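# Push cart through self-closing door into yellow bay

## Task

Move the utility cart from this room through the self-closing door into the other room and leave it parked in the yellow taped bay, with each of its four wheels fully within the tape and none resting on the tape itself. The box of copy paper must finish in the cart's upper tray, with no part of it overhanging the tray's edges. At the end the door must be closed. Either one robot or both may be used. If any robot tips over or is left leaning, the task fails.

## Robot and tools

ROBOTS. r1 and r2 are identical Hello Robot Stretch 4 machines. Each has an omni-wheel base, a vertical mast carrying a lift, and a single arm that telescopes forward. The arm ends in a wrist with yaw, pitch and roll and a two-finger gripper. A robot is about 1.6 m tall, and no point of its base rim is more than 0.23 m from the base origin. Occasionally a loose object gets a brief push from outside.

FRAMES. All positions are in metres. Base frame: origin on the floor below the base centre, x forward, y left, z up. hand_pose (a point between the open fingertips) is reported in this frame and is only approximate. The odometry frame is the base frame as it was at scene start. base_odometry counts wheel rotation only, so slip shows up as travel. Its heading is in radians, positive to the left, in the range -3.142 to 3.142. Each robot reports in its own frames, so where one robot is relative to the other can only be judged from images, lidar_m and wrist_depth_mm.

move. Arguments: r1, r2, cameras, blocking. blocking must be false or the call is refused. The call returns almost at once while motion continues. Each robot object holds base, joints or both, plus optional speeds, pace and contact_limits. Alternatively it holds only end_of_arm: "enable_torque", which re-powers any wrist or gripper motor that has gone limp. A robot not named gets nothing new.

base takes exactly one command, an offset from where that base last reported itself, or from where it currently is if a move was still running. translate_m is metres, forward positive, -2 to 2. strafe_m is metres sideways, left positive, -2 to 2. rotate_rad is radians on the spot, counter-clockwise from above positive, -3.2 to 3.2. The single exception: translate_m and strafe_m may be combined into one straight diagonal drive with no turning.

joints gives absolute targets by name:
- lift_m: 0 to 1.2 m.
- arm_m: extension, 0 to 0.55 m.
- wrist_yaw_rad: -1.134 to 4.276; 0 faces forward, positive turns left, 3.14 is folded back, and above 3.4 the arm may obstruct it.
- wrist_pitch_rad: -1.117 to 4.259; 0 is level, 1.57 points down.
- wrist_roll_rad: -1.117 to 4.259; at 0 the fingers are level, and positive is clockwise viewed from behind.
- gripper_m: fingertip gap, -0.038 to 0.141 m, with a fixed error of up to 0.015.
Tolerances for "done" are ±0.004 for lift, arm and gripper and ±0.02 for the wrist joints. An out-of-range joint target is clipped, and the result reports it; any other out-of-range value gets the call refused. An unknown key makes the call invalid.

pace is one of "slow", "default", "fast" or "max". For the base these give 0.1/0.3/0.4/0.6 m/s and 1/2/3/4 rad/s. With lift_m above 0.2 the base slows, to as little as 0.3 m/s and 1 rad/s at 1.2. speeds sets a top speed for any joint key except gripper_m. contact_limits runs from 0 (gentlest) to 1 for arm_m, lift_m, translate_m, strafe_m and rotate_rad, and defaults to 0.5. Put each limit alongside its own command. A base limit stays in force until the next action that includes base. Even at 0 the arm only stops after a firm push. For a light press, use limit 0 and aim 1 to 3 mm beyond contact. When lifting 1 kg keep the lift limit at 0.15 or more; for 2 kg, 0.3 or more.

A new move replaces only the targets it names; everything else continues. Motions within one action start together. A joint or base left out may still be pushing toward an older target.

wait: seconds from 0 to 10. It returns early once a commanded robot comes to rest. wait(0) shows an "earlier move" line. stop brakes every running motion on both robots. zoom_image: camera plus region [x0, y0, x1, y1] in pixels, at most 504 by 504, taken from that camera's latest image. finished_scene: scene is the current scene's number. It cannot be undone, and the result must then hold with no robot help.

Cameras: r1_head_camera, r1_head_left_camera, r1_head_right_camera, r1_wrist_camera, the same four for r2, or "all". If cameras is omitted you get all of them; [] gives none.

RESULTS. The "move" line gives each moved robot's outcome, "done" or its worst status. The "pictures" line orders the images. "as last shown" marks robots that the action did not name. Statuses: moving, done, off_target, contact_stop (blocked; that motion goes slack), time_out, limit_stop_at_own_body, limit_stop_at_tilt (lean over 6 degrees; the robot is slack until it reads less), torque_fault (a wrist or gripper motor is limp). An unplanned stop or a refused call cancels the later move and wait calls in the same reply. lidar_m is 12 distances in 30-degree sectors: 1st ahead, 4th left, 7th behind, 10th right. "-" means nothing seen, or something closer than 0.25 m. wrist_depth_mm is a 7x7 grid of depths in mm, 100 to 2000. base_tilt is in degrees. A difference above about 0.1 rad between turned_by_wheels and turned_by_imu over one move hints at slip or a collision. motor_effort is a percentage with its peak in brackets. servo_current is in mA. on_its_own lists unrequested behaviour such as slack joints.

GRIPPING. Ask for a gap more than 0.015 below the object's width; about 0.06 below resists a tug. For a handle or bar, close to -0.02 or lower. A reading of "done" does not confirm a grasp; look for a rise in the gripper's servo_current.

AVOID. Never let the robots press into each other; once bases touch, even millimetres more is a hard press that fails the scene. Carrying a shared load risks tipping, because travel can differ by about 3 cm per metre. Do not turn, drive or stop with over 1 kg held and arm_m above 0.2. Strong steady pushes with a high gripper can also tip a robot. Self-collision is likely with the gripper over the base at a low lift, with a raised and rolled wrist, or with a folded-back wrist being tilted or rolled. Avoid drops, slams, hard hits and hard shoves.

Each tool is called after ">>>" as a command line: name --argument value for each argument, lists and objects as JSON in quotes; but a table of rows of numbers goes row by row, as --pt "numbers of a row", without its own name.

## Session

>>> move

Scene clock: 0.00 s.
r1.base_odometry: x=+0.000 y=+0.000 heading=+0.000
r1.turned_by_wheels: +0.000
r1.turned_by_imu: +0.000
r1.base_tilt: forward=-1.6 right=+1.3
r1.lidar_m: 1.92 2.25 3.81 1.93 0.97 0.84 0.83 0.93 0.77 0.76 0.93 1.59
r1.base_status: not commanded
r1.joint_positions: lift_m=+0.127 arm_m=+0.000 wrist_yaw_rad=+3.089 wrist_pitch_rad=+0.002 wrist_roll_rad=+0.000 gripper_m=+0.056
r1.joint_status: not commanded
r1.measured_speeds: all 0
r1.motor_effort: lift_m=+20 arm_m=-4 wheel_0=+0 wheel_1=+1 wheel_2=+1
r1.servo_current: wrist_yaw_rad=39 wrist_pitch_rad=46 wrist_roll_rad=65 gripper_m=39
r1.hand_pose: x=-0.1125 y=+0.1024 z=+0.3046 quat_wxyz=(+0.026, -0.001, +0.000, +1.000) (m; r1's base frame)
r1.wrist_depth_mm: 137 138 - - - - - / 113 139 - - - - - / 117 140 224 - - - - / 137 161 - - - - - / - - - - - - - / - - 191 - 187 - - / 842 759 750 788 788 732 768
r2.base_odometry: x=+0.000 y=+0.000 heading=+0.000
r2.turned_by_wheels: +0.000
r2.turned_by_imu: +0.000
r2.base_tilt: forward=-0.6 right=+0.1
r2.lidar_m: 2.02 1.45 1.40 1.49 2.01 2.22 2.34 3.17 1.60 3.62 2.59 2.46
r2.base_status: not commanded
r2.joint_positions: lift_m=+0.295 arm_m=+0.000 wrist_yaw_rad=+3.133 wrist_pitch_rad=+0.002 wrist_roll_rad=+0.000 gripper_m=+0.056
r2.joint_status: not commanded
r2.measured_speeds: all 0
r2.motor_effort: lift_m=+18 arm_m=-4 wheel_0=+0 wheel_1=-1 wheel_2=+0
r2.servo_current: wrist_yaw_rad=46 wrist_pitch_rad=39 wrist_roll_rad=46 gripper_m=59
r2.hand_pose: x=-0.1167 y=+0.0898 z=+0.4727 quat_wxyz=(+0.004, -0.001, +0.000, +1.000) (m; r2's base frame)
r2.wrist_depth_mm: - 140 - - - - - / - 126 150 - - - - / - 130 185 - - - - / 144 143 272 - - - - / 229 - - - - - - / 226 1576 196 1576 190 1618 1464 / 226 1060 1138 - - 1025 1060
pictures: r1_head_camera, r1_head_left_camera, r1_head_right_camera, r1_wrist_camera, r2_head_camera, r2_head_left_camera, r2_head_right_camera, r2_wrist_camera
Images, in order (width x height): r1_head_camera 420x560, r1_head_left_camera 420x672, r1_head_right_camera 420x672, r1_wrist_camera 616x392, r2_head_camera 420x560, r2_head_left_camera 420x672, r2_head_right_camera 420x672, r2_wrist_camera 616x392.

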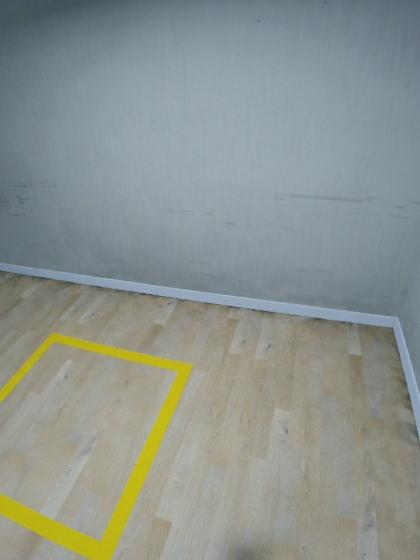

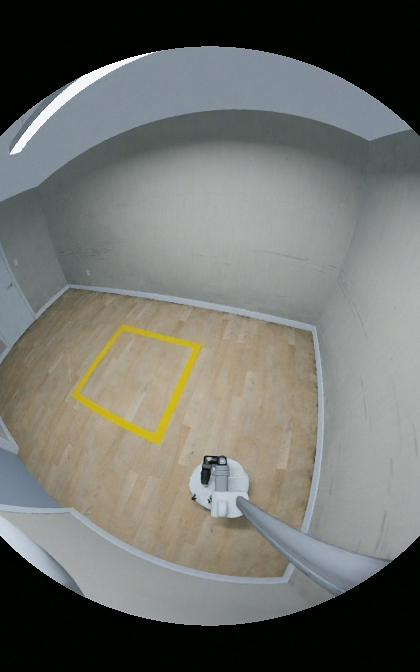

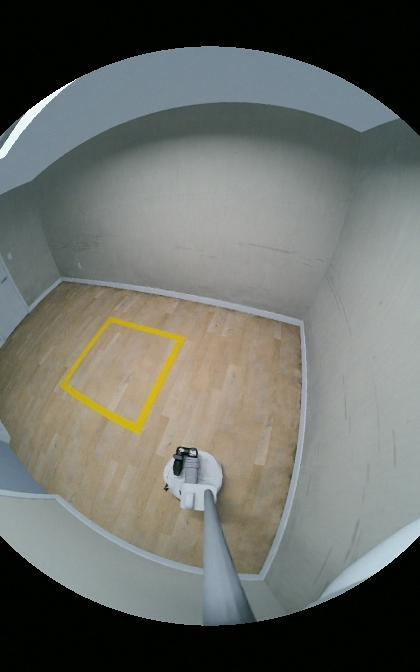

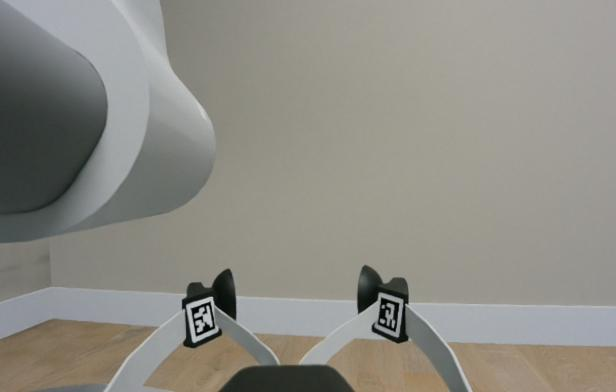

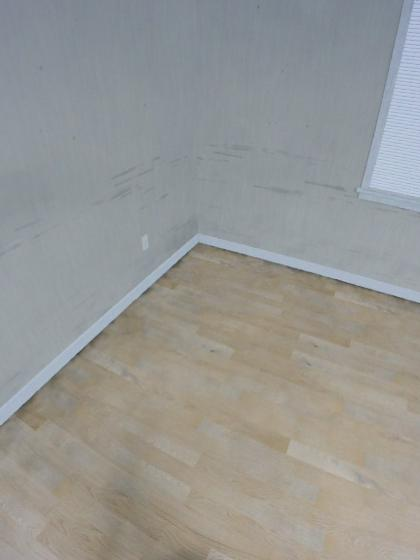

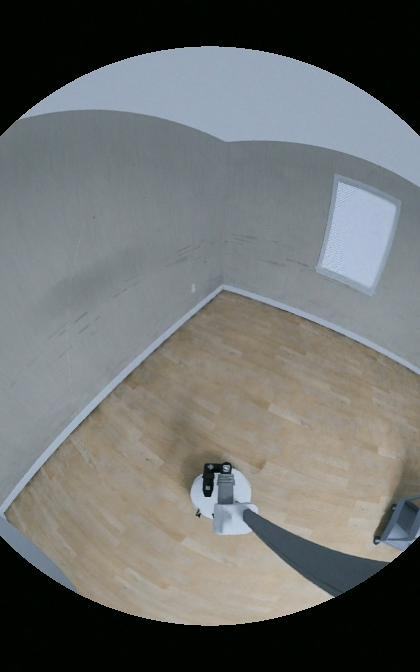

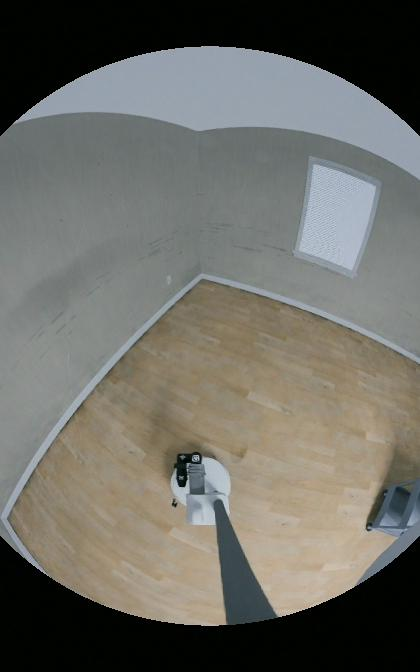

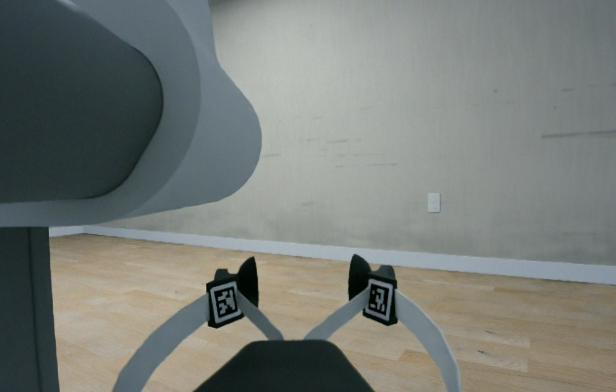

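>>> move --blocking false --cameras '[]' --r1 '{"base":{"rotate_rad":1.3}}' --r2 '{"base":{"rotate_rad":-1.6}}'

>>> wait --seconds 3 --cameras '[]'

>>> wait --seconds 0.5

Scene clock: 3.97 s.
move: r1 moving; r2 moving
r1.turned_by_wheels: +0.252
r1.turned_by_imu: +0.252
r1.base_status: rotate_rad moving
r1.motor_effort: lift_m=+20(20) arm_m=-4(4) wheel_0=-8(9) wheel_1=-6(9) wheel_2=-7(7)
r2.turned_by_wheels: -0.252
r2.turned_by_imu: -0.244
r2.base_status: rotate_rad moving
r2.motor_effort: lift_m=+18(18) arm_m=-4(4) wheel_0=+8(9) wheel_1=+8(10) wheel_2=+9(11)
pictures: none

Scene clock: 5.37 s.
earlier move: r1 done; r2 moving
r1.turned_by_wheels: +1.048
r1.turned_by_imu: +1.053
r1.base_status: done
r1.motor_effort: lift_m=+20(20) arm_m=-4(4) wheel_0=-4(10) wheel_1=-1(9) wheel_2=-1(8)
r2.turned_by_wheels: -1.347
r2.turned_by_imu: -1.311
r2.base_status: rotate_rad moving
r2.motor_effort: lift_m=+18(18) arm_m=-4(4) wheel_0=+4(11) wheel_1=+2(11) wheel_2=+5(11)
wait: 1.40 of 3 s (r1 has come to rest)
pictures: none

Scene clock: 5.53 s.
earlier move: r2 done
r1.base_odometry: x=+0.000 y=+0.000 heading=+1.300
r1.turned_by_wheels: +0.000
r1.turned_by_imu: +0.000
r1.base_tilt: forward=-1.6 right=+1.2
r1.lidar_m: 3.77 1.25 0.88 0.84 0.84 0.83 0.78 0.78 1.08 1.91 1.98 2.68
r1.base_status: done
r1.joint_positions: lift_m=+0.127 arm_m=+0.000 wrist_yaw_rad=+3.089 wrist_pitch_rad=+0.002 wrist_roll_rad=+0.000 gripper_m=+0.056
r1.motor_effort: lift_m=+20(20) arm_m=-4(4) wheel_0=-4(10) wheel_1=-1(9) wheel_2=-1(8)
r1.servo_current: wrist_yaw_rad=33(65) wrist_pitch_rad=33(52) wrist_roll_rad=52(65) gripper_m=39(46)
r1.hand_pose: x=-0.1125 y=+0.1024 z=+0.3046 quat_wxyz=(+0.026, -0.001, +0.000, +1.000) (m; r1's base frame)
r1.wrist_depth_mm: 137 139 - - - - - / 113 139 - - - - - / 117 140 229 - - - - / 137 162 - - - - - / - - - - - - - / - - 190 - 187 - - / 798 699 759 143 788 788 809
r2.base_odometry: x=+0.000 y=+0.000 heading=-1.599
r2.turned_by_wheels: +0.000
r2.turned_by_imu: +0.000
r2.base_tilt: forward=-0.6 right=+0.1
r2.lidar_m: 3.68 2.62 2.46 2.05 1.45 1.40 1.48 1.99 2.22 2.31 3.12 1.62
r2.base_status: done
r2.joint_positions: lift_m=+0.295 arm_m=+0.000 wrist_yaw_rad=+3.133 wrist_pitch_rad=+0.002 wrist_roll_rad=+0.000 gripper_m=+0.056
r2.motor_effort: lift_m=+18(18) arm_m=-4(4) wheel_0=+5(11) wheel_1=+3(11) wheel_2=+5(11)
r2.servo_current: wrist_yaw_rad=39(59) wrist_pitch_rad=39(46) wrist_roll_rad=52(52) gripper_m=39(59)
r2.hand_pose: x=-0.1167 y=+0.0898 z=+0.4727 quat_wxyz=(+0.004, -0.001, +0.000, +1.000) (m; r2's base frame)
r2.wrist_depth_mm: - 140 - - - - - / - 126 142 - - - - / - 130 186 - - - - / 144 144 226 - - - - / 229 - - - - - - / 228 1576 196 1336 190 - - / 226 1060 1138 - - 1025 1060
wait: 0.17 of 0.5 s (r2 has come to rest)
pictures: r1_head_camera, r1_head_left_camera, r1_head_right_camera, r1_wrist_camera, r2_head_camera, r2_head_left_camera, r2_head_right_camera, r2_wrist_camera

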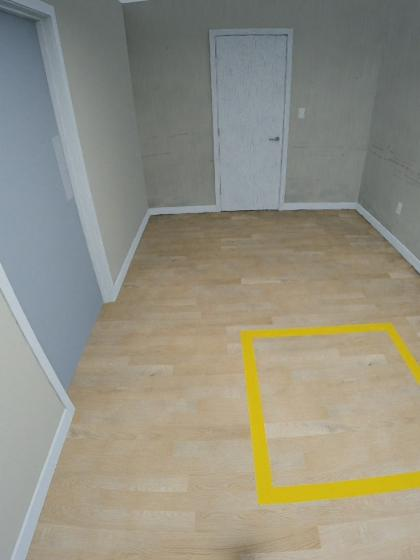

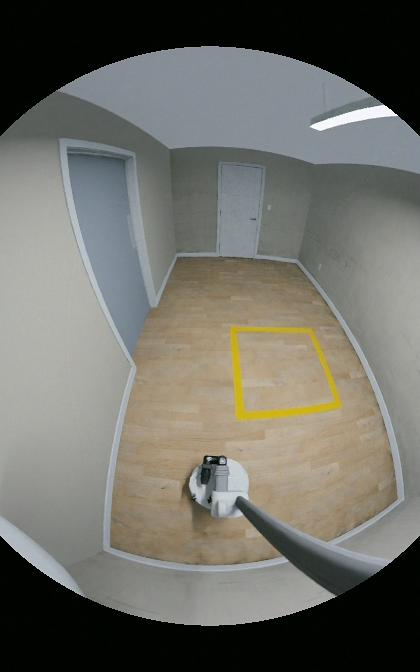

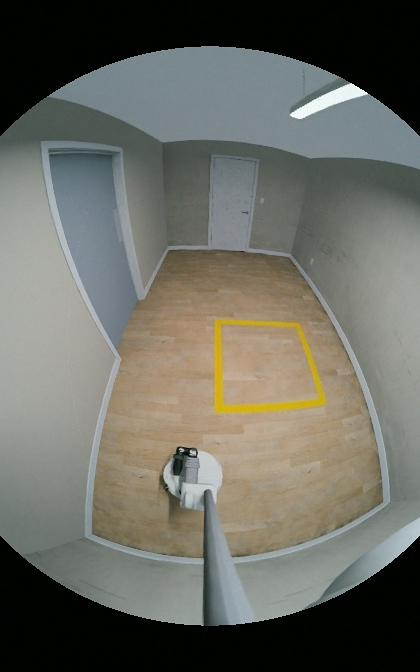

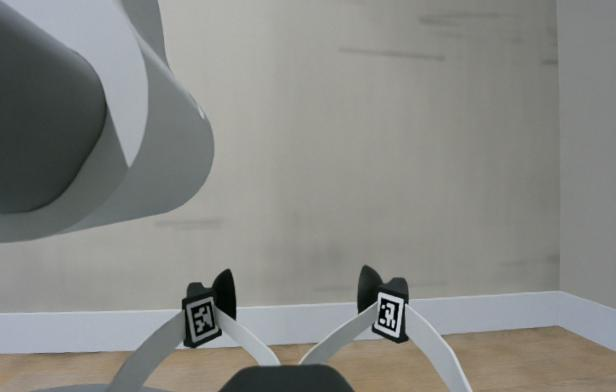

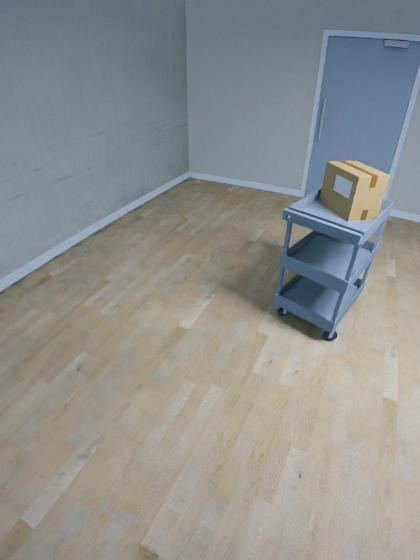

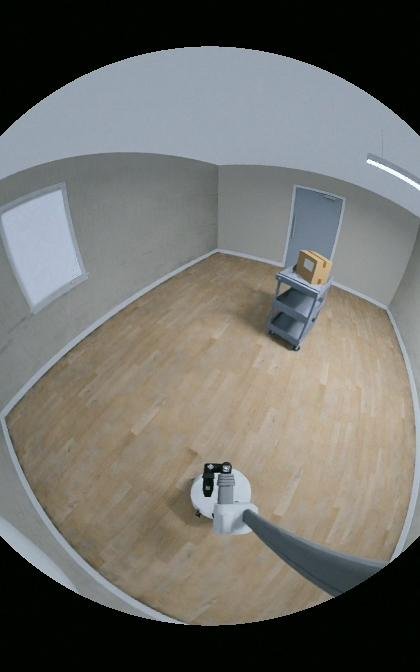

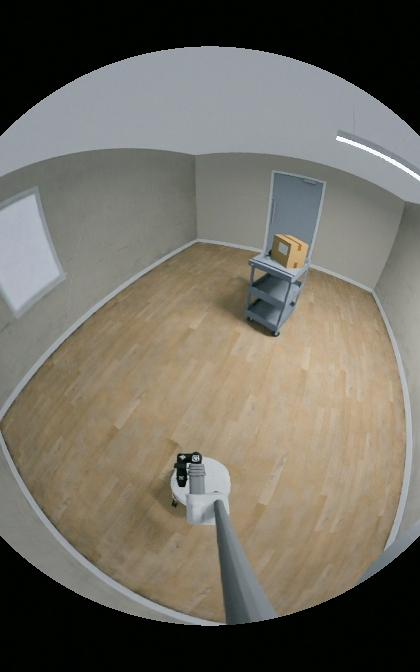

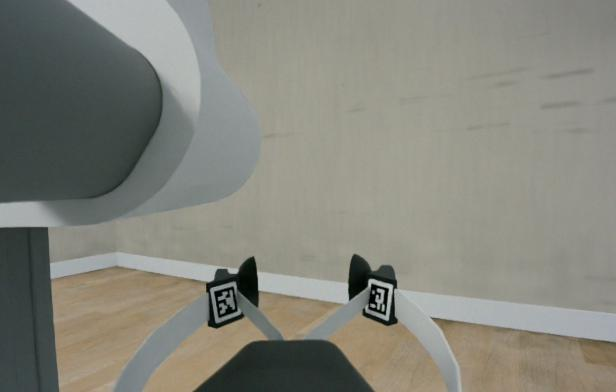

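>>> zoom_image --camera "r2_head_camera" --region '[220, 20, 420, 360]'

>>> zoom_image --camera "r1_head_left_camera" --region '[40, 120, 360, 440]'

Scaled by 1.482 from the camera's 420x560 image, which has a finer 1200x1600 frame.

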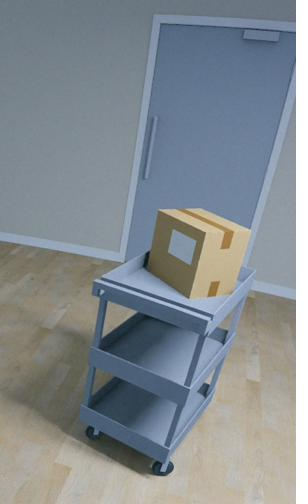

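Scaled by 1.575 from the camera's 420x672 image, which has a finer 600x960 frame.

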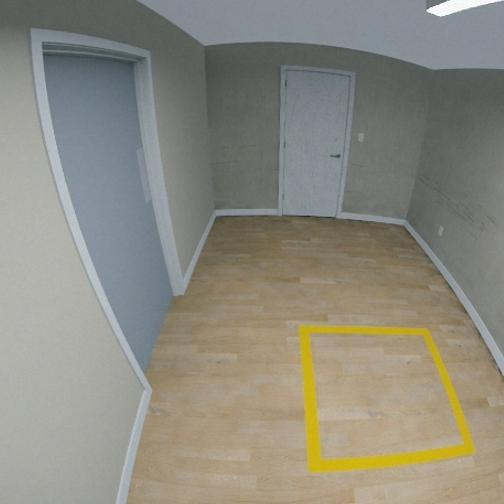

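>>> move --blocking false --cameras '[]' --r2 '{"base":{"rotate_rad":-0.42},"joints":{"lift_m":0.6}}' --r1 '{"joints":{"lift_m":0.6}}'

>>> wait --seconds 2.5 --cameras '["r2_head_camera","r2_head_left_camera"]'

>>> wait --seconds 1 --cameras '["r2_head_camera","r2_head_left_camera","r2_head_right_camera","r1_head_camera"]'

Scene clock: 37.87 s.
move: r1 moving; r2 moving
r1.turned_by_wheels: +0.000
r1.turned_by_imu: +0.000
r1.joint_status: lift_m moving
r1.motor_effort: lift_m=+27(27) arm_m=-4(4) wheel_0=-4(4) wheel_1=-1(1) wheel_2=-1(1)
r2.turned_by_wheels: -0.249
r2.turned_by_imu: -0.242
r2.base_status: rotate_rad moving
r2.joint_status: lift_m moving
r2.motor_effort: lift_m=+24(24) arm_m=-4(4) wheel_0=+5(10) wheel_1=+7(9) wheel_2=+8(11)
pictures: none

Scene clock: 39.67 s.
earlier move: r1 moving; r2 done
r1.turned_by_wheels: +0.000
r1.turned_by_imu: +0.000
r1.joint_status: lift_m moving
r1.motor_effort: lift_m=+27(29) arm_m=-4(4) wheel_0=-3(4) wheel_1=-1(2) wheel_2=-1(1)
r2.turned_by_wheels: -0.170
r2.turned_by_imu: -0.166
r2.base_status: done
r2.joint_status: all done
r2.motor_effort: lift_m=+21(26) arm_m=-4(4) wheel_0=+3(10) wheel_1=+3(9) wheel_2=+4(11)
wait: 1.80 of 2.5 s (r2 has come to rest)
pictures: r2_head_camera, r2_head_left_camera

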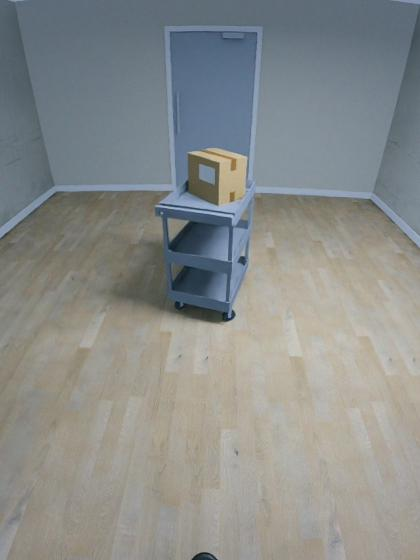

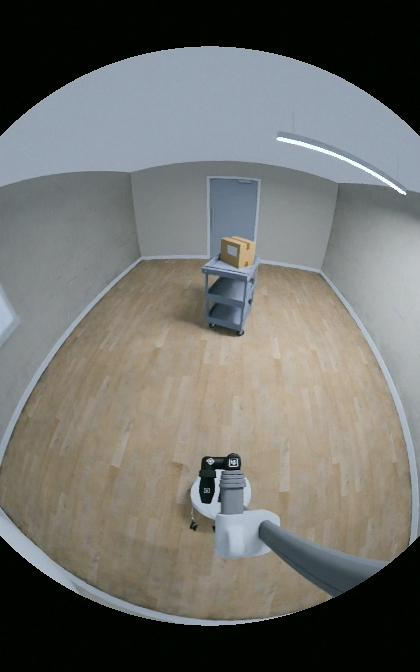

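Scene clock: 40.23 s.
earlier move: r1 done
r1.base_odometry: x=+0.000 y=+0.000 heading=+1.300
r1.turned_by_wheels: +0.000
r1.turned_by_imu: +0.000
r1.base_tilt: forward=-1.6 right=+1.3
r1.lidar_m: 3.82 1.26 0.88 0.83 0.87 0.82 0.77 0.80 1.08 1.91 2.00 2.69
r1.joint_positions: lift_m=+0.599 arm_m=+0.000 wrist_yaw_rad=+3.089 wrist_pitch_rad=+0.002 wrist_roll_rad=+0.000 gripper_m=+0.056
r1.joint_status: all done
r1.motor_effort: lift_m=+25(29) arm_m=-4(4) wheel_0=-4(4) wheel_1=-1(2) wheel_2=-1(1)
r1.servo_current: wrist_yaw_rad=39(72) wrist_pitch_rad=46(52) wrist_roll_rad=33(65) gripper_m=39(52)
r1.hand_pose: x=-0.1125 y=+0.1024 z=+0.7771 quat_wxyz=(+0.026, -0.001, +0.000, +1.000) (m; r1's base frame)
r1.wrist_depth_mm: 136 139 - - - - - / 113 139 - - - - - / 118 140 229 - - - - / 137 161 - - - - - / - - - - - - - / - - 190 - 187 - - / - 140 - 137 - - -
r2.base_odometry: x=+0.000 y=+0.000 heading=-2.018
r2.turned_by_wheels: +0.000
r2.turned_by_imu: +0.000
r2.base_tilt: forward=-0.7 right=+0.1
r2.lidar_m: 1.61 3.31 2.54 2.50 1.84 1.45 1.41 1.53 2.22 2.21 2.40 3.49
r2.base_status: done
r2.joint_positions: lift_m=+0.600 arm_m=+0.000 wrist_yaw_rad=+3.133 wrist_pitch_rad=+0.002 wrist_roll_rad=+0.000 gripper_m=+0.056
r2.joint_status: all done
r2.motor_effort: lift_m=+21(26) arm_m=-4(4) wheel_0=+3(10) wheel_1=+3(9) wheel_2=+4(11)
r2.servo_current: wrist_yaw_rad=52(65) wrist_pitch_rad=39(46) wrist_roll_rad=46(59) gripper_m=52(52)
r2.hand_pose: x=-0.1167 y=+0.0898 z=+0.7775 quat_wxyz=(+0.004, -0.001, +0.000, +1.000) (m; r2's base frame)
r2.wrist_depth_mm: - 141 - - - - - / - 126 141 - - - - / - 129 183 - - - - / 144 143 216 - - - - / 220 - - - - - - / 220 - 190 - 188 - - / 224 124 - - - - -
wait: 0.57 of 1 s (r1 has come to rest)
pictures: r1_head_camera, r2_head_camera, r2_head_left_camera, r2_head_right_camera

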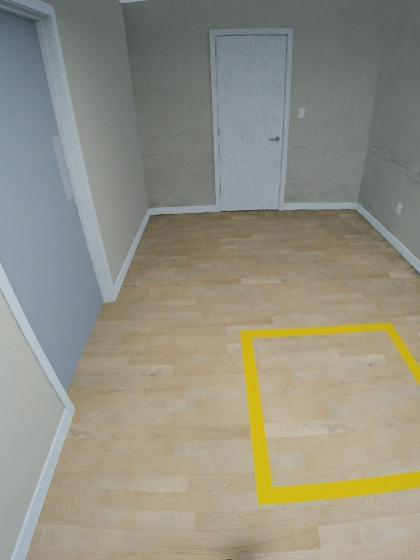

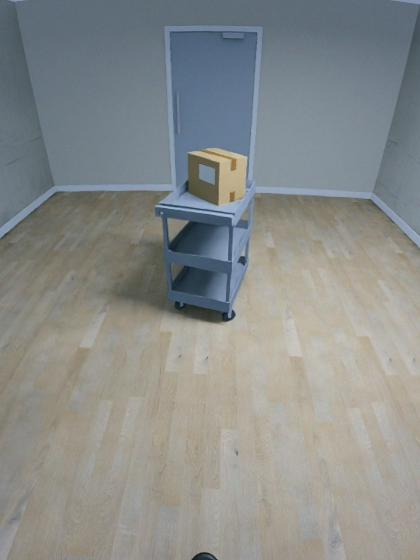

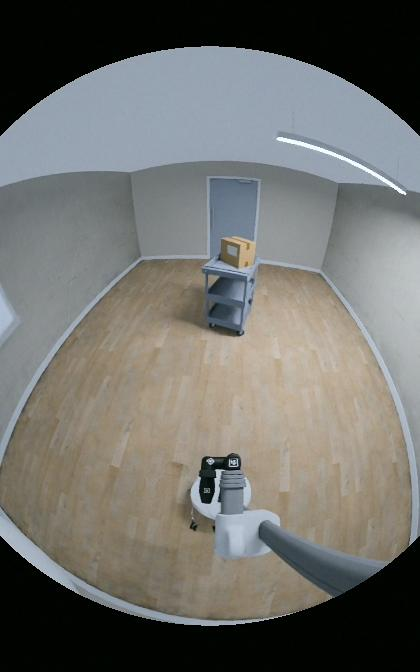

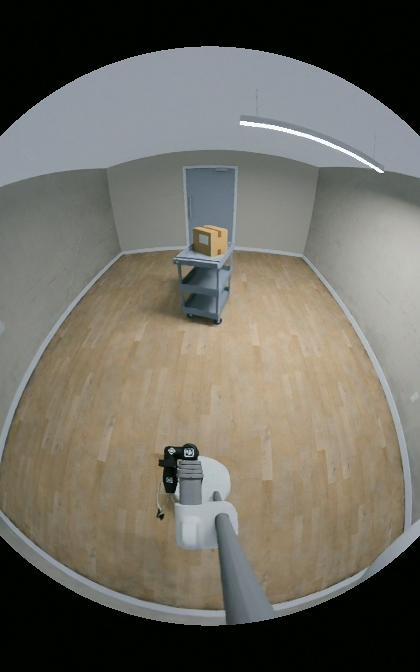

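>>> zoom_image --camera "r2_head_camera" --region '[140, 120, 280, 330]'

>>> zoom_image --camera "r2_head_camera" --region '[140, 20, 280, 210]'

Scaled by 2.400 from the camera's 420x560 image, which has a finer 1200x1600 frame.

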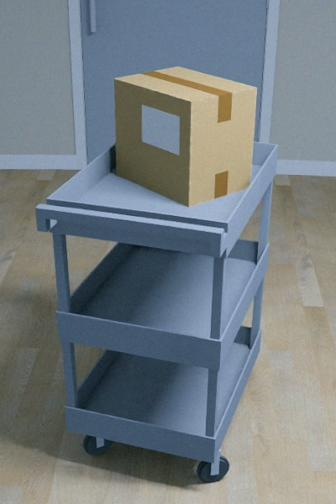

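Scaled by 2.653 from the camera's 420x560 image, which has a finer 1200x1600 frame.

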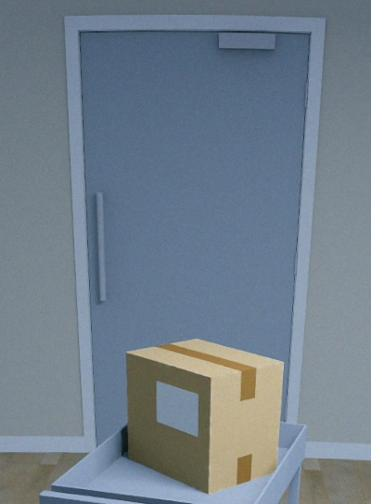

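>>> move --blocking false --cameras '[]' --r2 '{"base":{"translate_m":0.5},"joints":{"lift_m":0.85,"wrist_yaw_rad":0,"gripper_m":0.1}}' --r1 '{"joints":{"wrist_yaw_rad":0}}'

>>> wait --seconds 3 --cameras '[]'

>>> wait --seconds 2 --cameras '["r2_head_camera","r2_wrist_camera","r1_wrist_camera"]'

Scene clock: 84.40 s.
move: r1 moving; r2 moving
r1.turned_by_wheels: +0.000
r1.turned_by_imu: +0.000
r1.joint_status: wrist_yaw_rad moving
r1.motor_effort: lift_m=+25(25) arm_m=-4(4) wheel_0=-4(4) wheel_1=-1(1) wheel_2=-1(1)
r2.turned_by_wheels: +0.000
r2.turned_by_imu: +0.001
r2.base_status: translate_m moving
r2.joint_status: lift_m moving; wrist_yaw_rad moving; gripper_m moving
r2.motor_effort: lift_m=+24(25) arm_m=-4(4) wheel_0=+8(8) wheel_1=+8(9) wheel_2=-11(12)
pictures: none

Scene clock: 86.30 s.
earlier move: r1 done; r2 moving
r1.turned_by_wheels: +0.000
r1.turned_by_imu: +0.000
r1.joint_status: all done
r1.motor_effort: lift_m=+25(25) arm_m=-4(4) wheel_0=-3(4) wheel_1=-1(1) wheel_2=-1(1)
r2.turned_by_wheels: +0.000
r2.turned_by_imu: +0.001
r2.base_status: translate_m moving
r2.joint_status: all done
r2.motor_effort: lift_m=+21(25) arm_m=-4(4) wheel_0=+2(11) wheel_1=+4(9) wheel_2=-6(14)
wait: 1.90 of 3 s (r1 has come to rest)
pictures: none

Scene clock: 87.07 s.
earlier move: r2 done
r1.base_odometry: x=+0.000 y=+0.000 heading=+1.300
r1.turned_by_wheels: +0.000
r1.turned_by_imu: +0.000
r1.base_tilt: forward=-1.6 right=+1.3
r1.lidar_m: 3.78 1.26 0.89 0.81 0.89 0.83 0.74 0.81 1.08 1.92 1.98 2.65
r1.joint_positions: lift_m=+0.599 arm_m=+0.000 wrist_yaw_rad=+0.003 wrist_pitch_rad=+0.002 wrist_roll_rad=+0.000 gripper_m=+0.056
r1.joint_status: all done
r1.motor_effort: lift_m=+25(25) arm_m=-4(4) wheel_0=-3(4) wheel_1=-1(1) wheel_2=-1(1)
r1.servo_current: wrist_yaw_rad=52(130) wrist_pitch_rad=39(52) wrist_roll_rad=33(78) gripper_m=46(52)
r1.hand_pose: x=+0.4596 y=-0.0866 z=+0.7771 quat_wxyz=(+1.000, +0.000, +0.001, +0.001) (m; r1's base frame)
r1.wrist_depth_mm: - - - - - - - / 1808 - - - - - - / 1756 - - - - - - / 1808 - - - - - - / 1756 - - - - - - / 1808 - 194 - 187 - - / 1661 1708 1708 153 1808 1618 1808
r2.base_odometry: x=-0.216 y=-0.451 heading=-2.018
r2.turned_by_wheels: +0.000
r2.turned_by_imu: +0.000
r2.base_tilt: forward=-0.6 right=+0.1
r2.lidar_m: 1.10 3.28 2.54 2.43 2.53 1.96 1.91 2.05 2.32 2.27 2.46 3.59
r2.base_status: done
r2.joint_positions: lift_m=+0.850 arm_m=+0.000 wrist_yaw_rad=+0.003 wrist_pitch_rad=+0.002 wrist_roll_rad=+0.000 gripper_m=+0.100
r2.joint_status: all done
r2.motor_effort: lift_m=+21(25) arm_m=-4(4) wheel_0=+2(11) wheel_1=+2(9) wheel_2=-3(14)
r2.servo_current: wrist_yaw_rad=39(150) wrist_pitch_rad=39(46) wrist_roll_rad=46(65) gripper_m=52(111)
r2.hand_pose: x=+0.4596 y=-0.0866 z=+1.0275 quat_wxyz=(+1.000, +0.000, +0.001, +0.001) (m; r2's base frame)
r2.wrist_depth_mm: - - - - - - - / - - - - - - - / - - - - - - - / - - - 1366 - - - / - - - 1255 1281 - - / - - 193 1008 192 - - / - - - - - - -
wait: 0.77 of 2 s (r2 has come to rest)
pictures: r1_wrist_camera, r2_head_camera, r2_wrist_camera

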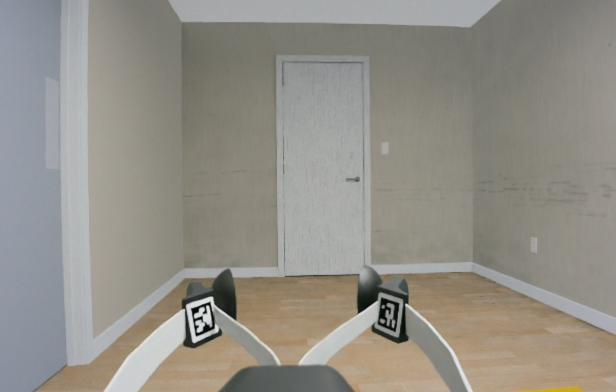

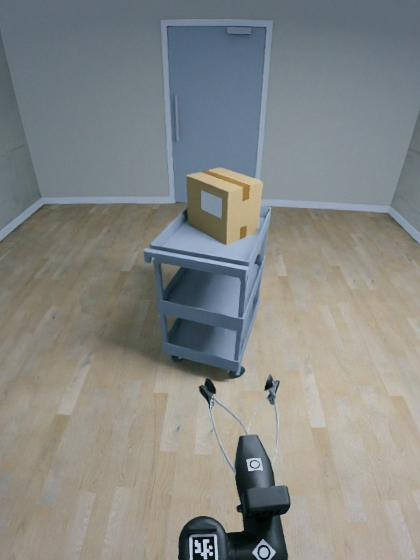

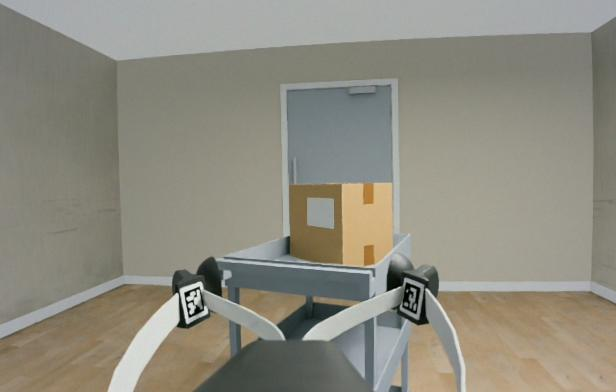

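>>> zoom_image --camera "r2_head_camera" --region '[140, 150, 280, 300]'

>>> zoom_image --camera "r2_wrist_camera" --region '[210, 160, 430, 320]'

Scaled by 3.360 from the camera's 420x560 image, which has a finer 1200x1600 frame.

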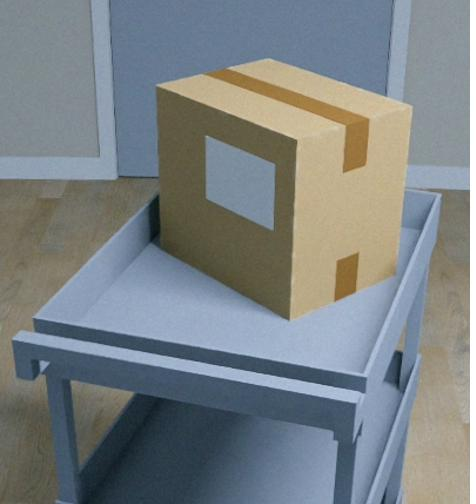

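Scaled by 2.291.

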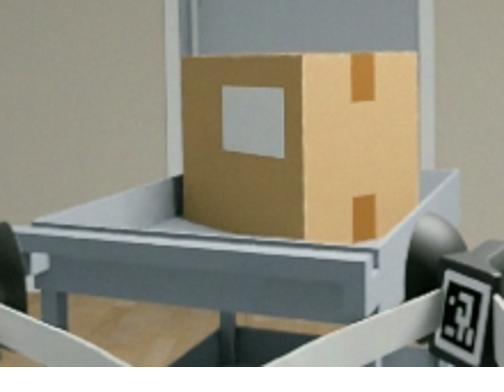

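>>> move --blocking false --cameras '[]' --r2 '{"base":{"rotate_rad":-0.22},"joints":{"wrist_roll_rad":1.57}}'

>>> wait --seconds 1.5 --cameras '[]'

>>> move --blocking false --cameras '[]' --r2 '{"base":{"strafe_m":0.25}}'

>>> wait --seconds 3 --cameras '["r2_head_camera","r2_wrist_camera"]'

Scene clock: 105.20 s.
move: r2 moving
r1.motor_effort: lift_m=+25(25) arm_m=-4(4) wheel_0=-3(4) wheel_1=-1(2) wheel_2=-1(1)
r2.turned_by_wheels: -0.194
r2.turned_by_imu: -0.188
r2.base_status: rotate_rad moving
r2.joint_status: wrist_roll_rad moving
r2.motor_effort: lift_m=+21(21) arm_m=-4(4) wheel_0=+5(9) wheel_1=+4(11) wheel_2=+2(10)
pictures: none

Scene clock: 106.20 s.
earlier move: r2 done
r1.turned_by_wheels: +0.000
r1.turned_by_imu: +0.000
r1.motor_effort: lift_m=+25(25) arm_m=-4(4) wheel_0=-4(4) wheel_1=-1(2) wheel_2=-1(1)
r2.turned_by_wheels: -0.026
r2.turned_by_imu: -0.025
r2.base_status: done
r2.joint_status: all done
r2.motor_effort: lift_m=+21(21) arm_m=-4(4) wheel_0=+2(9) wheel_1=+1(11) wheel_2=+5(10)
wait: 1.00 of 1.5 s (r2 has come to rest)
pictures: none

Scene clock: 106.70 s.
move: r2 moving
r1.turned_by_wheels: +0.000
r1.turned_by_imu: +0.000
r1.motor_effort: lift_m=+25(25) arm_m=-4(4) wheel_0=-4(4) wheel_1=-1(1) wheel_2=-1(1)
r2.turned_by_wheels: +0.000
r2.turned_by_imu: +0.000
r2.base_status: strafe_m moving
r2.motor_effort: lift_m=+21(21) arm_m=-4(4) wheel_0=-8(13) wheel_1=+10(11) wheel_2=+0(3)
pictures: none

Scene clock: 108.70 s.
earlier move: r2 done
r1.base_odometry: x=+0.000 y=+0.000 heading=+1.300
r1.turned_by_wheels: +0.000
r1.turned_by_imu: +0.000
r1.base_tilt: forward=-1.6 right=+1.3
r1.lidar_m: 3.78 1.26 0.90 0.83 0.87 0.81 0.77 0.81 1.09 1.91 2.00 2.66
r1.joint_positions: lift_m=+0.599 arm_m=+0.000 wrist_yaw_rad=+0.003 wrist_pitch_rad=+0.002 wrist_roll_rad=+0.000 gripper_m=+0.056
r1.motor_effort: lift_m=+25(25) arm_m=-4(4) wheel_0=-4(5) wheel_1=-1(1) wheel_2=-1(1)
r1.servo_current: wrist_yaw_rad=52(78) wrist_pitch_rad=39(52) wrist_roll_rad=39(72) gripper_m=39(52)
r1.hand_pose: x=+0.4596 y=-0.0866 z=+0.7771 quat_wxyz=(+1.000, +0.000, +0.001, +0.001) (m; r1's base frame)
r1.wrist_depth_mm: - - - - - - - / 1808 - - - - - - / 1756 - - - - - - / 1756 - - - - - - / 1756 - - - - - - / 1756 - 193 - 187 - - / 1708 1756 1708 153 1756 1661 1863
r2.base_odometry: x=-0.020 y=-0.605 heading=-2.237
r2.turned_by_wheels: +0.000
r2.turned_by_imu: +0.001
r2.base_tilt: forward=-0.7 right=+0.1
r2.lidar_m: 1.10 3.62 2.44 2.19 2.25 2.13 1.91 1.96 2.48 2.48 2.55 3.19
r2.base_status: done
r2.joint_positions: lift_m=+0.850 arm_m=+0.000 wrist_yaw_rad=+0.003 wrist_pitch_rad=+0.002 wrist_roll_rad=+1.568 gripper_m=+0.100
r2.motor_effort: lift_m=+20(21) arm_m=-4(4) wheel_0=-1(13) wheel_1=+2(12) wheel_2=+0(3)
r2.servo_current: wrist_yaw_rad=46(59) wrist_pitch_rad=39(52) wrist_roll_rad=46(59) gripper_m=52(59)
r2.hand_pose: x=+0.4595 y=-0.0867 z=+1.0276 quat_wxyz=(+0.708, +0.706, +0.001, +0.000) (m; r2's base frame)
r2.wrist_depth_mm: - - - - - - 1397 / - - - - - - 1430 / - - - - - 1863 1430 / - - - 1229 960 960 - / - - - 1336 976 991 - / - - 193 - 193 991 1499 / - - - - - - 1397
wait: 2.00 of 3 s (r2 has come to rest)
pictures: r2_head_camera, r2_wrist_camera

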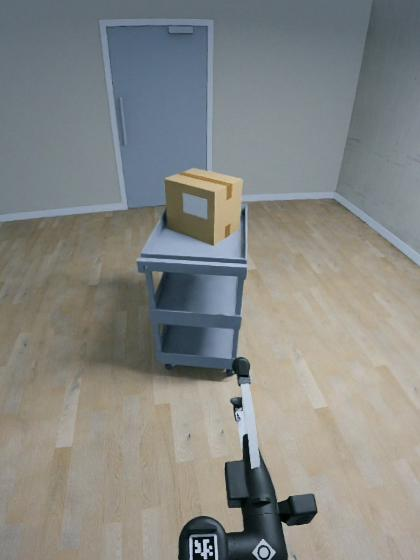

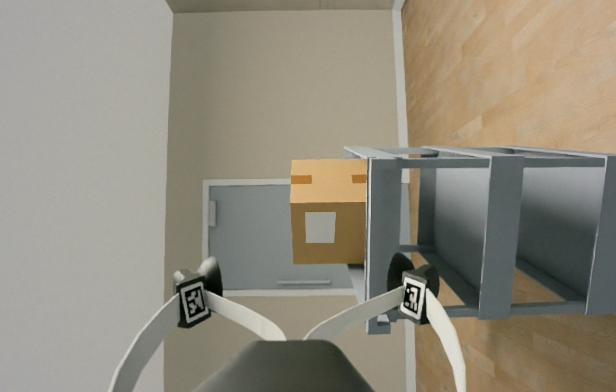

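>>> move --blocking false --cameras '[]' --r2 '{"base":{"strafe_m":0.15,"translate_m":0.35},"joints":{"lift_m":0.652,"gripper_m":0.141}}'

>>> wait --seconds 4 --cameras '["r2_head_camera","r2_wrist_camera","r2_head_left_camera"]'

Scene clock: 130.60 s.
move: r2 moving
r1.motor_effort: lift_m=+25(25) arm_m=-4(4) wheel_0=-4(4) wheel_1=-1(1) wheel_2=-1(1)
r2.turned_by_wheels: +0.000
r2.turned_by_imu: +0.001
r2.base_status: translate_m moving; strafe_m moving
r2.joint_status: lift_m moving; gripper_m moving
r2.motor_effort: lift_m=+15(20) arm_m=-4(4) wheel_0=+5(7) wheel_1=+9(10) wheel_2=-12(12)
pictures: none

Scene clock: 132.77 s.
earlier move: r2 done
r1.base_odometry: x=+0.000 y=+0.000 heading=+1.300
r1.turned_by_wheels: +0.000
r1.turned_by_imu: +0.000
r1.base_tilt: forward=-1.6 right=+1.3
r1.lidar_m: 3.78 1.26 0.89 0.84 0.87 0.80 0.75 0.81 1.11 1.91 1.99 2.69
r1.joint_positions: lift_m=+0.599 arm_m=+0.000 wrist_yaw_rad=+0.003 wrist_pitch_rad=+0.002 wrist_roll_rad=+0.000 gripper_m=+0.056
r1.motor_effort: lift_m=+25(25) arm_m=-4(4) wheel_0=-4(4) wheel_1=-1(1) wheel_2=-1(1)
r1.servo_current: wrist_yaw_rad=59(65) wrist_pitch_rad=39(52) wrist_roll_rad=33(72) gripper_m=33(46)
r1.hand_pose: x=+0.4596 y=-0.0866 z=+0.7771 quat_wxyz=(+1.000, +0.000, +0.001, +0.001) (m; r1's base frame)
r1.wrist_depth_mm: - - - - - - - / 1708 - - - - - - / 1661 - - - - - - / 1756 - - - - - - / 1863 - - - - - - / 1808 - 193 - 188 - - / 1708 1708 1708 153 1808 1661 1863
r2.base_odometry: x=-0.118 y=-0.973 heading=-2.237
r2.turned_by_wheels: +0.000
r2.turned_by_imu: +0.001
r2.base_tilt: forward=-0.7 right=+0.0
r2.lidar_m: 0.79 3.48 2.30 2.07 2.13 2.54 2.31 2.34 2.85 2.61 2.66 0.81
r2.base_status: done
r2.joint_positions: lift_m=+0.652 arm_m=+0.000 wrist_yaw_rad=+0.003 wrist_pitch_rad=+0.002 wrist_roll_rad=+1.568 gripper_m=+0.141
r2.joint_status: all done
r2.motor_effort: lift_m=+14(20) arm_m=-4(4) wheel_0=+3(8) wheel_1=+3(11) wheel_2=-5(14)
r2.servo_current: wrist_yaw_rad=33(65) wrist_pitch_rad=39(46) wrist_roll_rad=46(59) gripper_m=59(111)
r2.hand_pose: x=+0.4595 y=-0.0867 z=+0.8301 quat_wxyz=(+0.708, +0.706, +0.001, +0.000) (m; r2's base frame)
r2.wrist_depth_mm: - - - - - 1618 1138 / - - - 591 - 597 - / - - 866 615 - 609 - / - - 931 634 - 621 - / - - - 640 - 640 - / - - - 597 - 668 1160 / - - - - - 1808 1138
wait: 2.17 of 4 s (r2 has come to rest)
pictures: r2_head_camera, r2_head_left_camera, r2_wrist_camera

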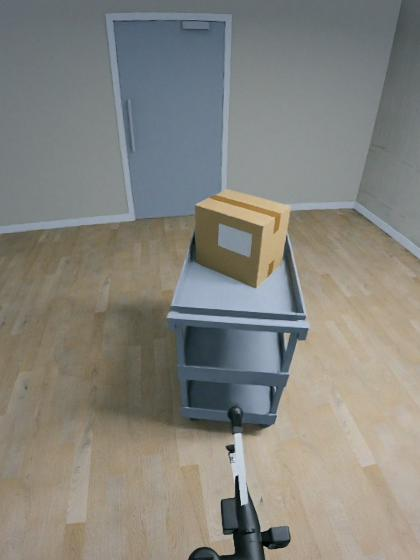

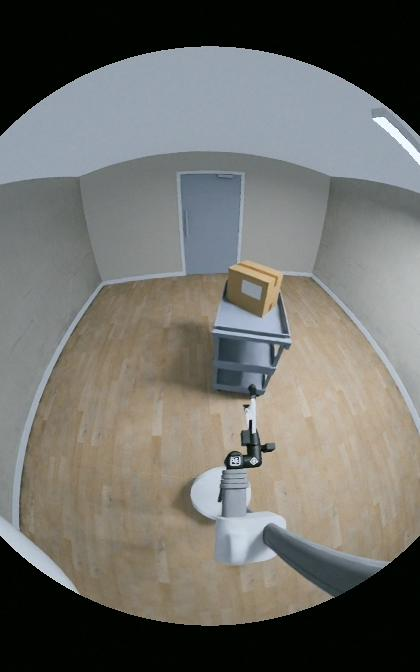

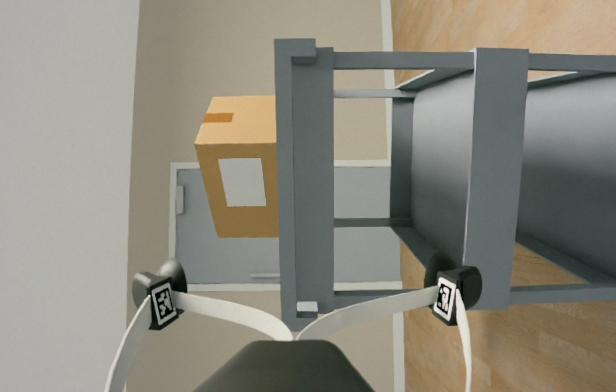

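>>> move --blocking false --cameras '[]' --r2 '{"base":{"translate_m":0.33,"strafe_m":-0.03},"joints":{"lift_m":0.682}}'

>>> wait --seconds 4 --cameras '["r2_head_camera","r2_wrist_camera"]'

Scene clock: 144.70 s.
move: r2 moving
r2.turned_by_wheels: +0.000
r2.turned_by_imu: +0.001
r2.base_status: translate_m moving; strafe_m moving
r2.joint_status: lift_m moving
r2.motor_effort: lift_m=+23(24) arm_m=-4(4) wheel_0=+8(11) wheel_1=+7(8) wheel_2=-12(13)
pictures: none

Scene clock: 146.77 s.
earlier move: r2 done
r1.base_odometry: x=+0.000 y=+0.000 heading=+1.300
r1.turned_by_wheels: +0.000
r1.turned_by_imu: +0.000
r1.base_tilt: forward=-1.6 right=+1.3
r1.lidar_m: 3.80 1.27 0.89 0.85 0.86 0.82 0.77 0.82 1.09 1.92 2.00 2.69
r1.joint_positions: lift_m=+0.599 arm_m=+0.000 wrist_yaw_rad=+0.003 wrist_pitch_rad=+0.002 wrist_roll_rad=+0.000 gripper_m=+0.056
r1.motor_effort: lift_m=+25(25) arm_m=-4(4) wheel_0=-4(4) wheel_1=-1(1) wheel_2=-1(1)
r1.servo_current: wrist_yaw_rad=46(65) wrist_pitch_rad=39(46) wrist_roll_rad=59(65) gripper_m=39(52)
r1.hand_pose: x=+0.4596 y=-0.0866 z=+0.7771 quat_wxyz=(+1.000, +0.000, +0.001, +0.001) (m; r1's base frame)
r1.wrist_depth_mm: - - - - - - - / 1756 - - - - - - / 1756 - - - - - - / 1756 - - - - - - / 1708 - - - - - - / 1756 - 194 - 187 - - / 1708 1708 1708 154 1863 1661 1808
r2.base_odometry: x=-0.346 y=-1.214 heading=-2.237
r2.turned_by_wheels: +0.000
r2.turned_by_imu: +0.000
r2.base_tilt: forward=-0.6 right=+0.1
r2.lidar_m: 0.47 3.23 2.41 2.17 2.20 2.83 2.62 2.69 2.76 2.56 2.59 0.48
r2.base_status: done
r2.joint_positions: lift_m=+0.682 arm_m=+0.000 wrist_yaw_rad=+0.003 wrist_pitch_rad=+0.002 wrist_roll_rad=+1.568 gripper_m=+0.141
r2.joint_status: all done
r2.motor_effort: lift_m=+21(24) arm_m=-4(4) wheel_0=+3(11) wheel_1=+3(8) wheel_2=-3(14)
r2.servo_current: wrist_yaw_rad=39(65) wrist_pitch_rad=39(52) wrist_roll_rad=46(59) gripper_m=46(59)
r2.hand_pose: x=+0.4595 y=-0.0867 z=+0.8595 quat_wxyz=(+0.708, +0.706, +0.001, +0.000) (m; r2's base frame)
r2.wrist_depth_mm: - - - 270 273 1708 - / - - 634 224 279 820 - / - - 517 229 285 - - / - - 569 236 294 - - / - - 661 298 301 - - / - - - 245 306 202 - / - - - - - 1921 484
wait: 2.07 of 4 s (r2 has come to rest)
pictures: r2_head_camera, r2_wrist_camera

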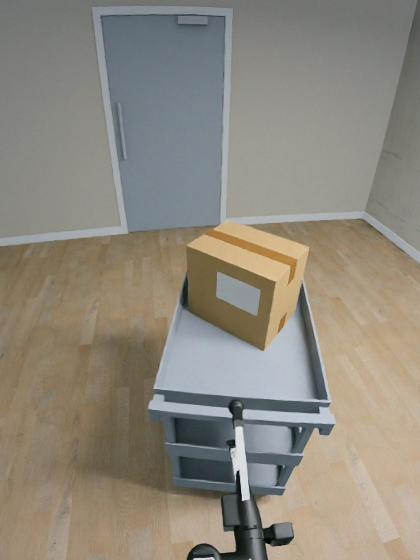

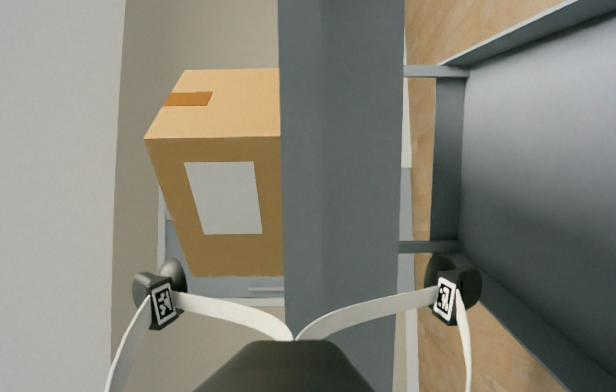

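>>> zoom_image --camera "r2_wrist_camera" --region '[240, 0, 460, 392]'

>>> zoom_image --camera "r2_head_camera" --region '[140, 340, 340, 500]'

Scaled by 1.286.

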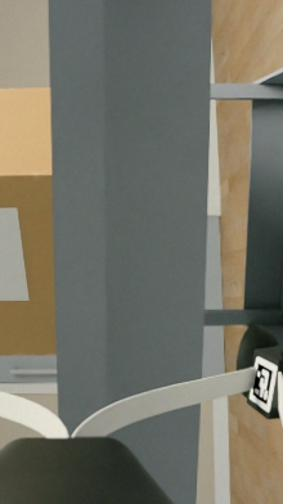

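Scaled by 2.520 from the camera's 420x560 image, which has a finer 1200x1600 frame.

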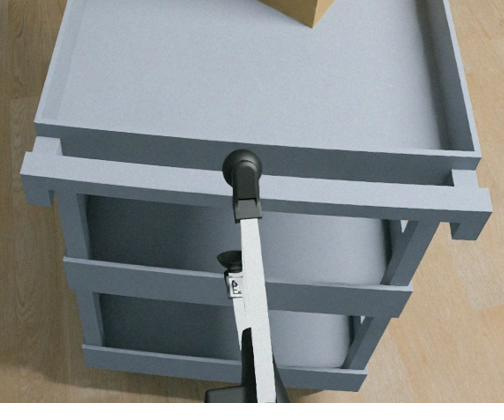

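>>> move --blocking false --cameras '[]' --r2 '{"base":{"translate_m":0.045}}'

>>> wait --seconds 1.5 --cameras '[]'

>>> move --blocking false --cameras '[]' --r2 '{"joints":{"gripper_m":-0.01}}'

>>> wait --seconds 2 --cameras '["r2_head_camera","r2_wrist_camera"]'

Scene clock: 156.70 s.
move: r2 moving
r1.motor_effort: lift_m=+25(25) arm_m=-4(4) wheel_0=-3(4) wheel_1=-1(1) wheel_2=-1(1)
r2.turned_by_wheels: +0.000
r2.turned_by_imu: +0.001
r2.base_status: translate_m moving
r2.motor_effort: lift_m=+21(21) arm_m=-4(4) wheel_0=+3(13) wheel_1=+5(8) wheel_2=-8(13)
pictures: none

Scene clock: 157.33 s.
earlier move: r2 done
r1.turned_by_wheels: +0.000
r1.turned_by_imu: +0.000
r1.motor_effort: lift_m=+25(25) arm_m=-4(4) wheel_0=-3(4) wheel_1=-1(1) wheel_2=-1(1)
r2.turned_by_wheels: +0.000
r2.turned_by_imu: +0.000
r2.base_status: done
r2.motor_effort: lift_m=+21(21) arm_m=-4(4) wheel_0=+3(13) wheel_1=+2(8) wheel_2=-4(13)
wait: 0.63 of 1.5 s (r2 has come to rest)
pictures: none

Scene clock: 157.83 s.
move: r2 moving
r1.turned_by_wheels: +0.000
r1.turned_by_imu: +0.000
r1.motor_effort: lift_m=+25(25) arm_m=-4(4) wheel_0=-4(4) wheel_1=-1(1) wheel_2=-1(1)
r2.turned_by_wheels: +0.000
r2.turned_by_imu: +0.000
r2.joint_status: gripper_m moving
r2.motor_effort: lift_m=+21(21) arm_m=-4(4) wheel_0=+3(4) wheel_1=+3(3) wheel_2=-4(4)
pictures: none

Scene clock: 159.70 s.
earlier move: r2 done
r1.base_odometry: x=+0.000 y=+0.000 heading=+1.300
r1.turned_by_wheels: +0.000
r1.turned_by_imu: +0.000
r1.base_tilt: forward=-1.6 right=+1.3
r1.lidar_m: 3.84 1.27 0.91 0.83 0.87 0.80 0.77 0.80 1.12 1.91 2.00 2.68
r1.joint_positions: lift_m=+0.599 arm_m=+0.000 wrist_yaw_rad=+0.003 wrist_pitch_rad=+0.002 wrist_roll_rad=+0.000 gripper_m=+0.056
r1.motor_effort: lift_m=+25(25) arm_m=-4(4) wheel_0=-3(4) wheel_1=-1(1) wheel_2=-1(1)
r1.servo_current: wrist_yaw_rad=59(65) wrist_pitch_rad=46(52) wrist_roll_rad=46(65) gripper_m=46(52)
r1.hand_pose: x=+0.4596 y=-0.0866 z=+0.7771 quat_wxyz=(+1.000, +0.000, +0.001, +0.001) (m; r1's base frame)
r1.wrist_depth_mm: - - - - - - - / 1756 - - - - - - / 1756 - - - - - - / 1708 - - - - - - / 1808 - - - - - - / 1808 - 193 - 187 - - / 1661 1708 1708 153 1808 1618 1863
r2.base_odometry: x=-0.373 y=-1.249 heading=-2.237
r2.turned_by_wheels: +0.000
r2.turned_by_imu: +0.000
r2.base_tilt: forward=-0.7 right=+0.1
r2.lidar_m: 0.42 0.47 2.37 2.19 2.21 2.81 2.67 2.72 2.77 2.55 2.58 0.41
r2.joint_positions: lift_m=+0.682 arm_m=+0.000 wrist_yaw_rad=+0.003 wrist_pitch_rad=+0.002 wrist_roll_rad=+1.568 gripper_m=-0.008
r2.joint_status: all done
r2.motor_effort: lift_m=+21(21) arm_m=-4(4) wheel_0=+3(4) wheel_1=+3(3) wheel_2=-3(4)
r2.servo_current: wrist_yaw_rad=46(65) wrist_pitch_rad=39(46) wrist_roll_rad=52(59) gripper_m=124(215)
r2.hand_pose: x=+0.4595 y=-0.0867 z=+0.8595 quat_wxyz=(+0.708, +0.706, +0.001, +0.000) (m; r2's base frame)
r2.wrist_depth_mm: - - - 167 224 1576 - / - - 549 174 229 759 - / - - 469 179 236 831 - / - - 521 182 243 854 - / - - 609 189 250 - - / - - 189 193 180 1708 - / - - - - 262 1708 492
wait: 1.87 of 2 s (r2 has come to rest)
pictures: r2_head_camera, r2_wrist_camera

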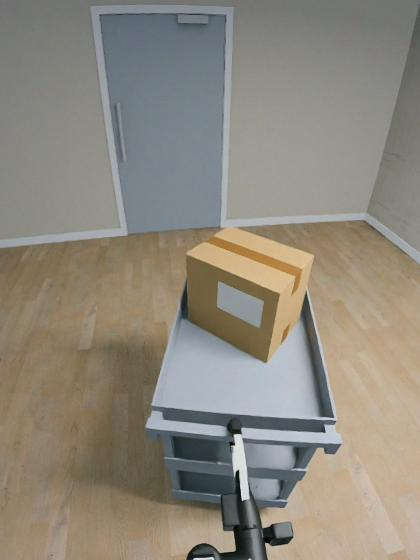

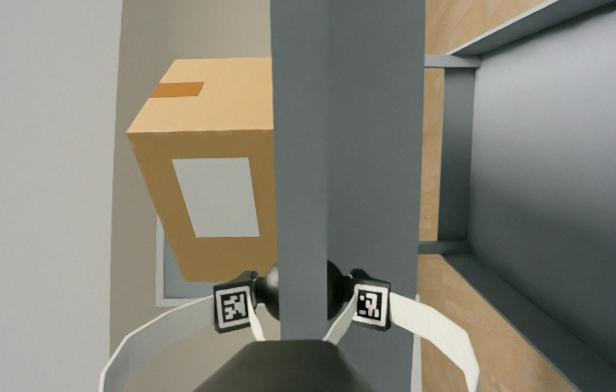

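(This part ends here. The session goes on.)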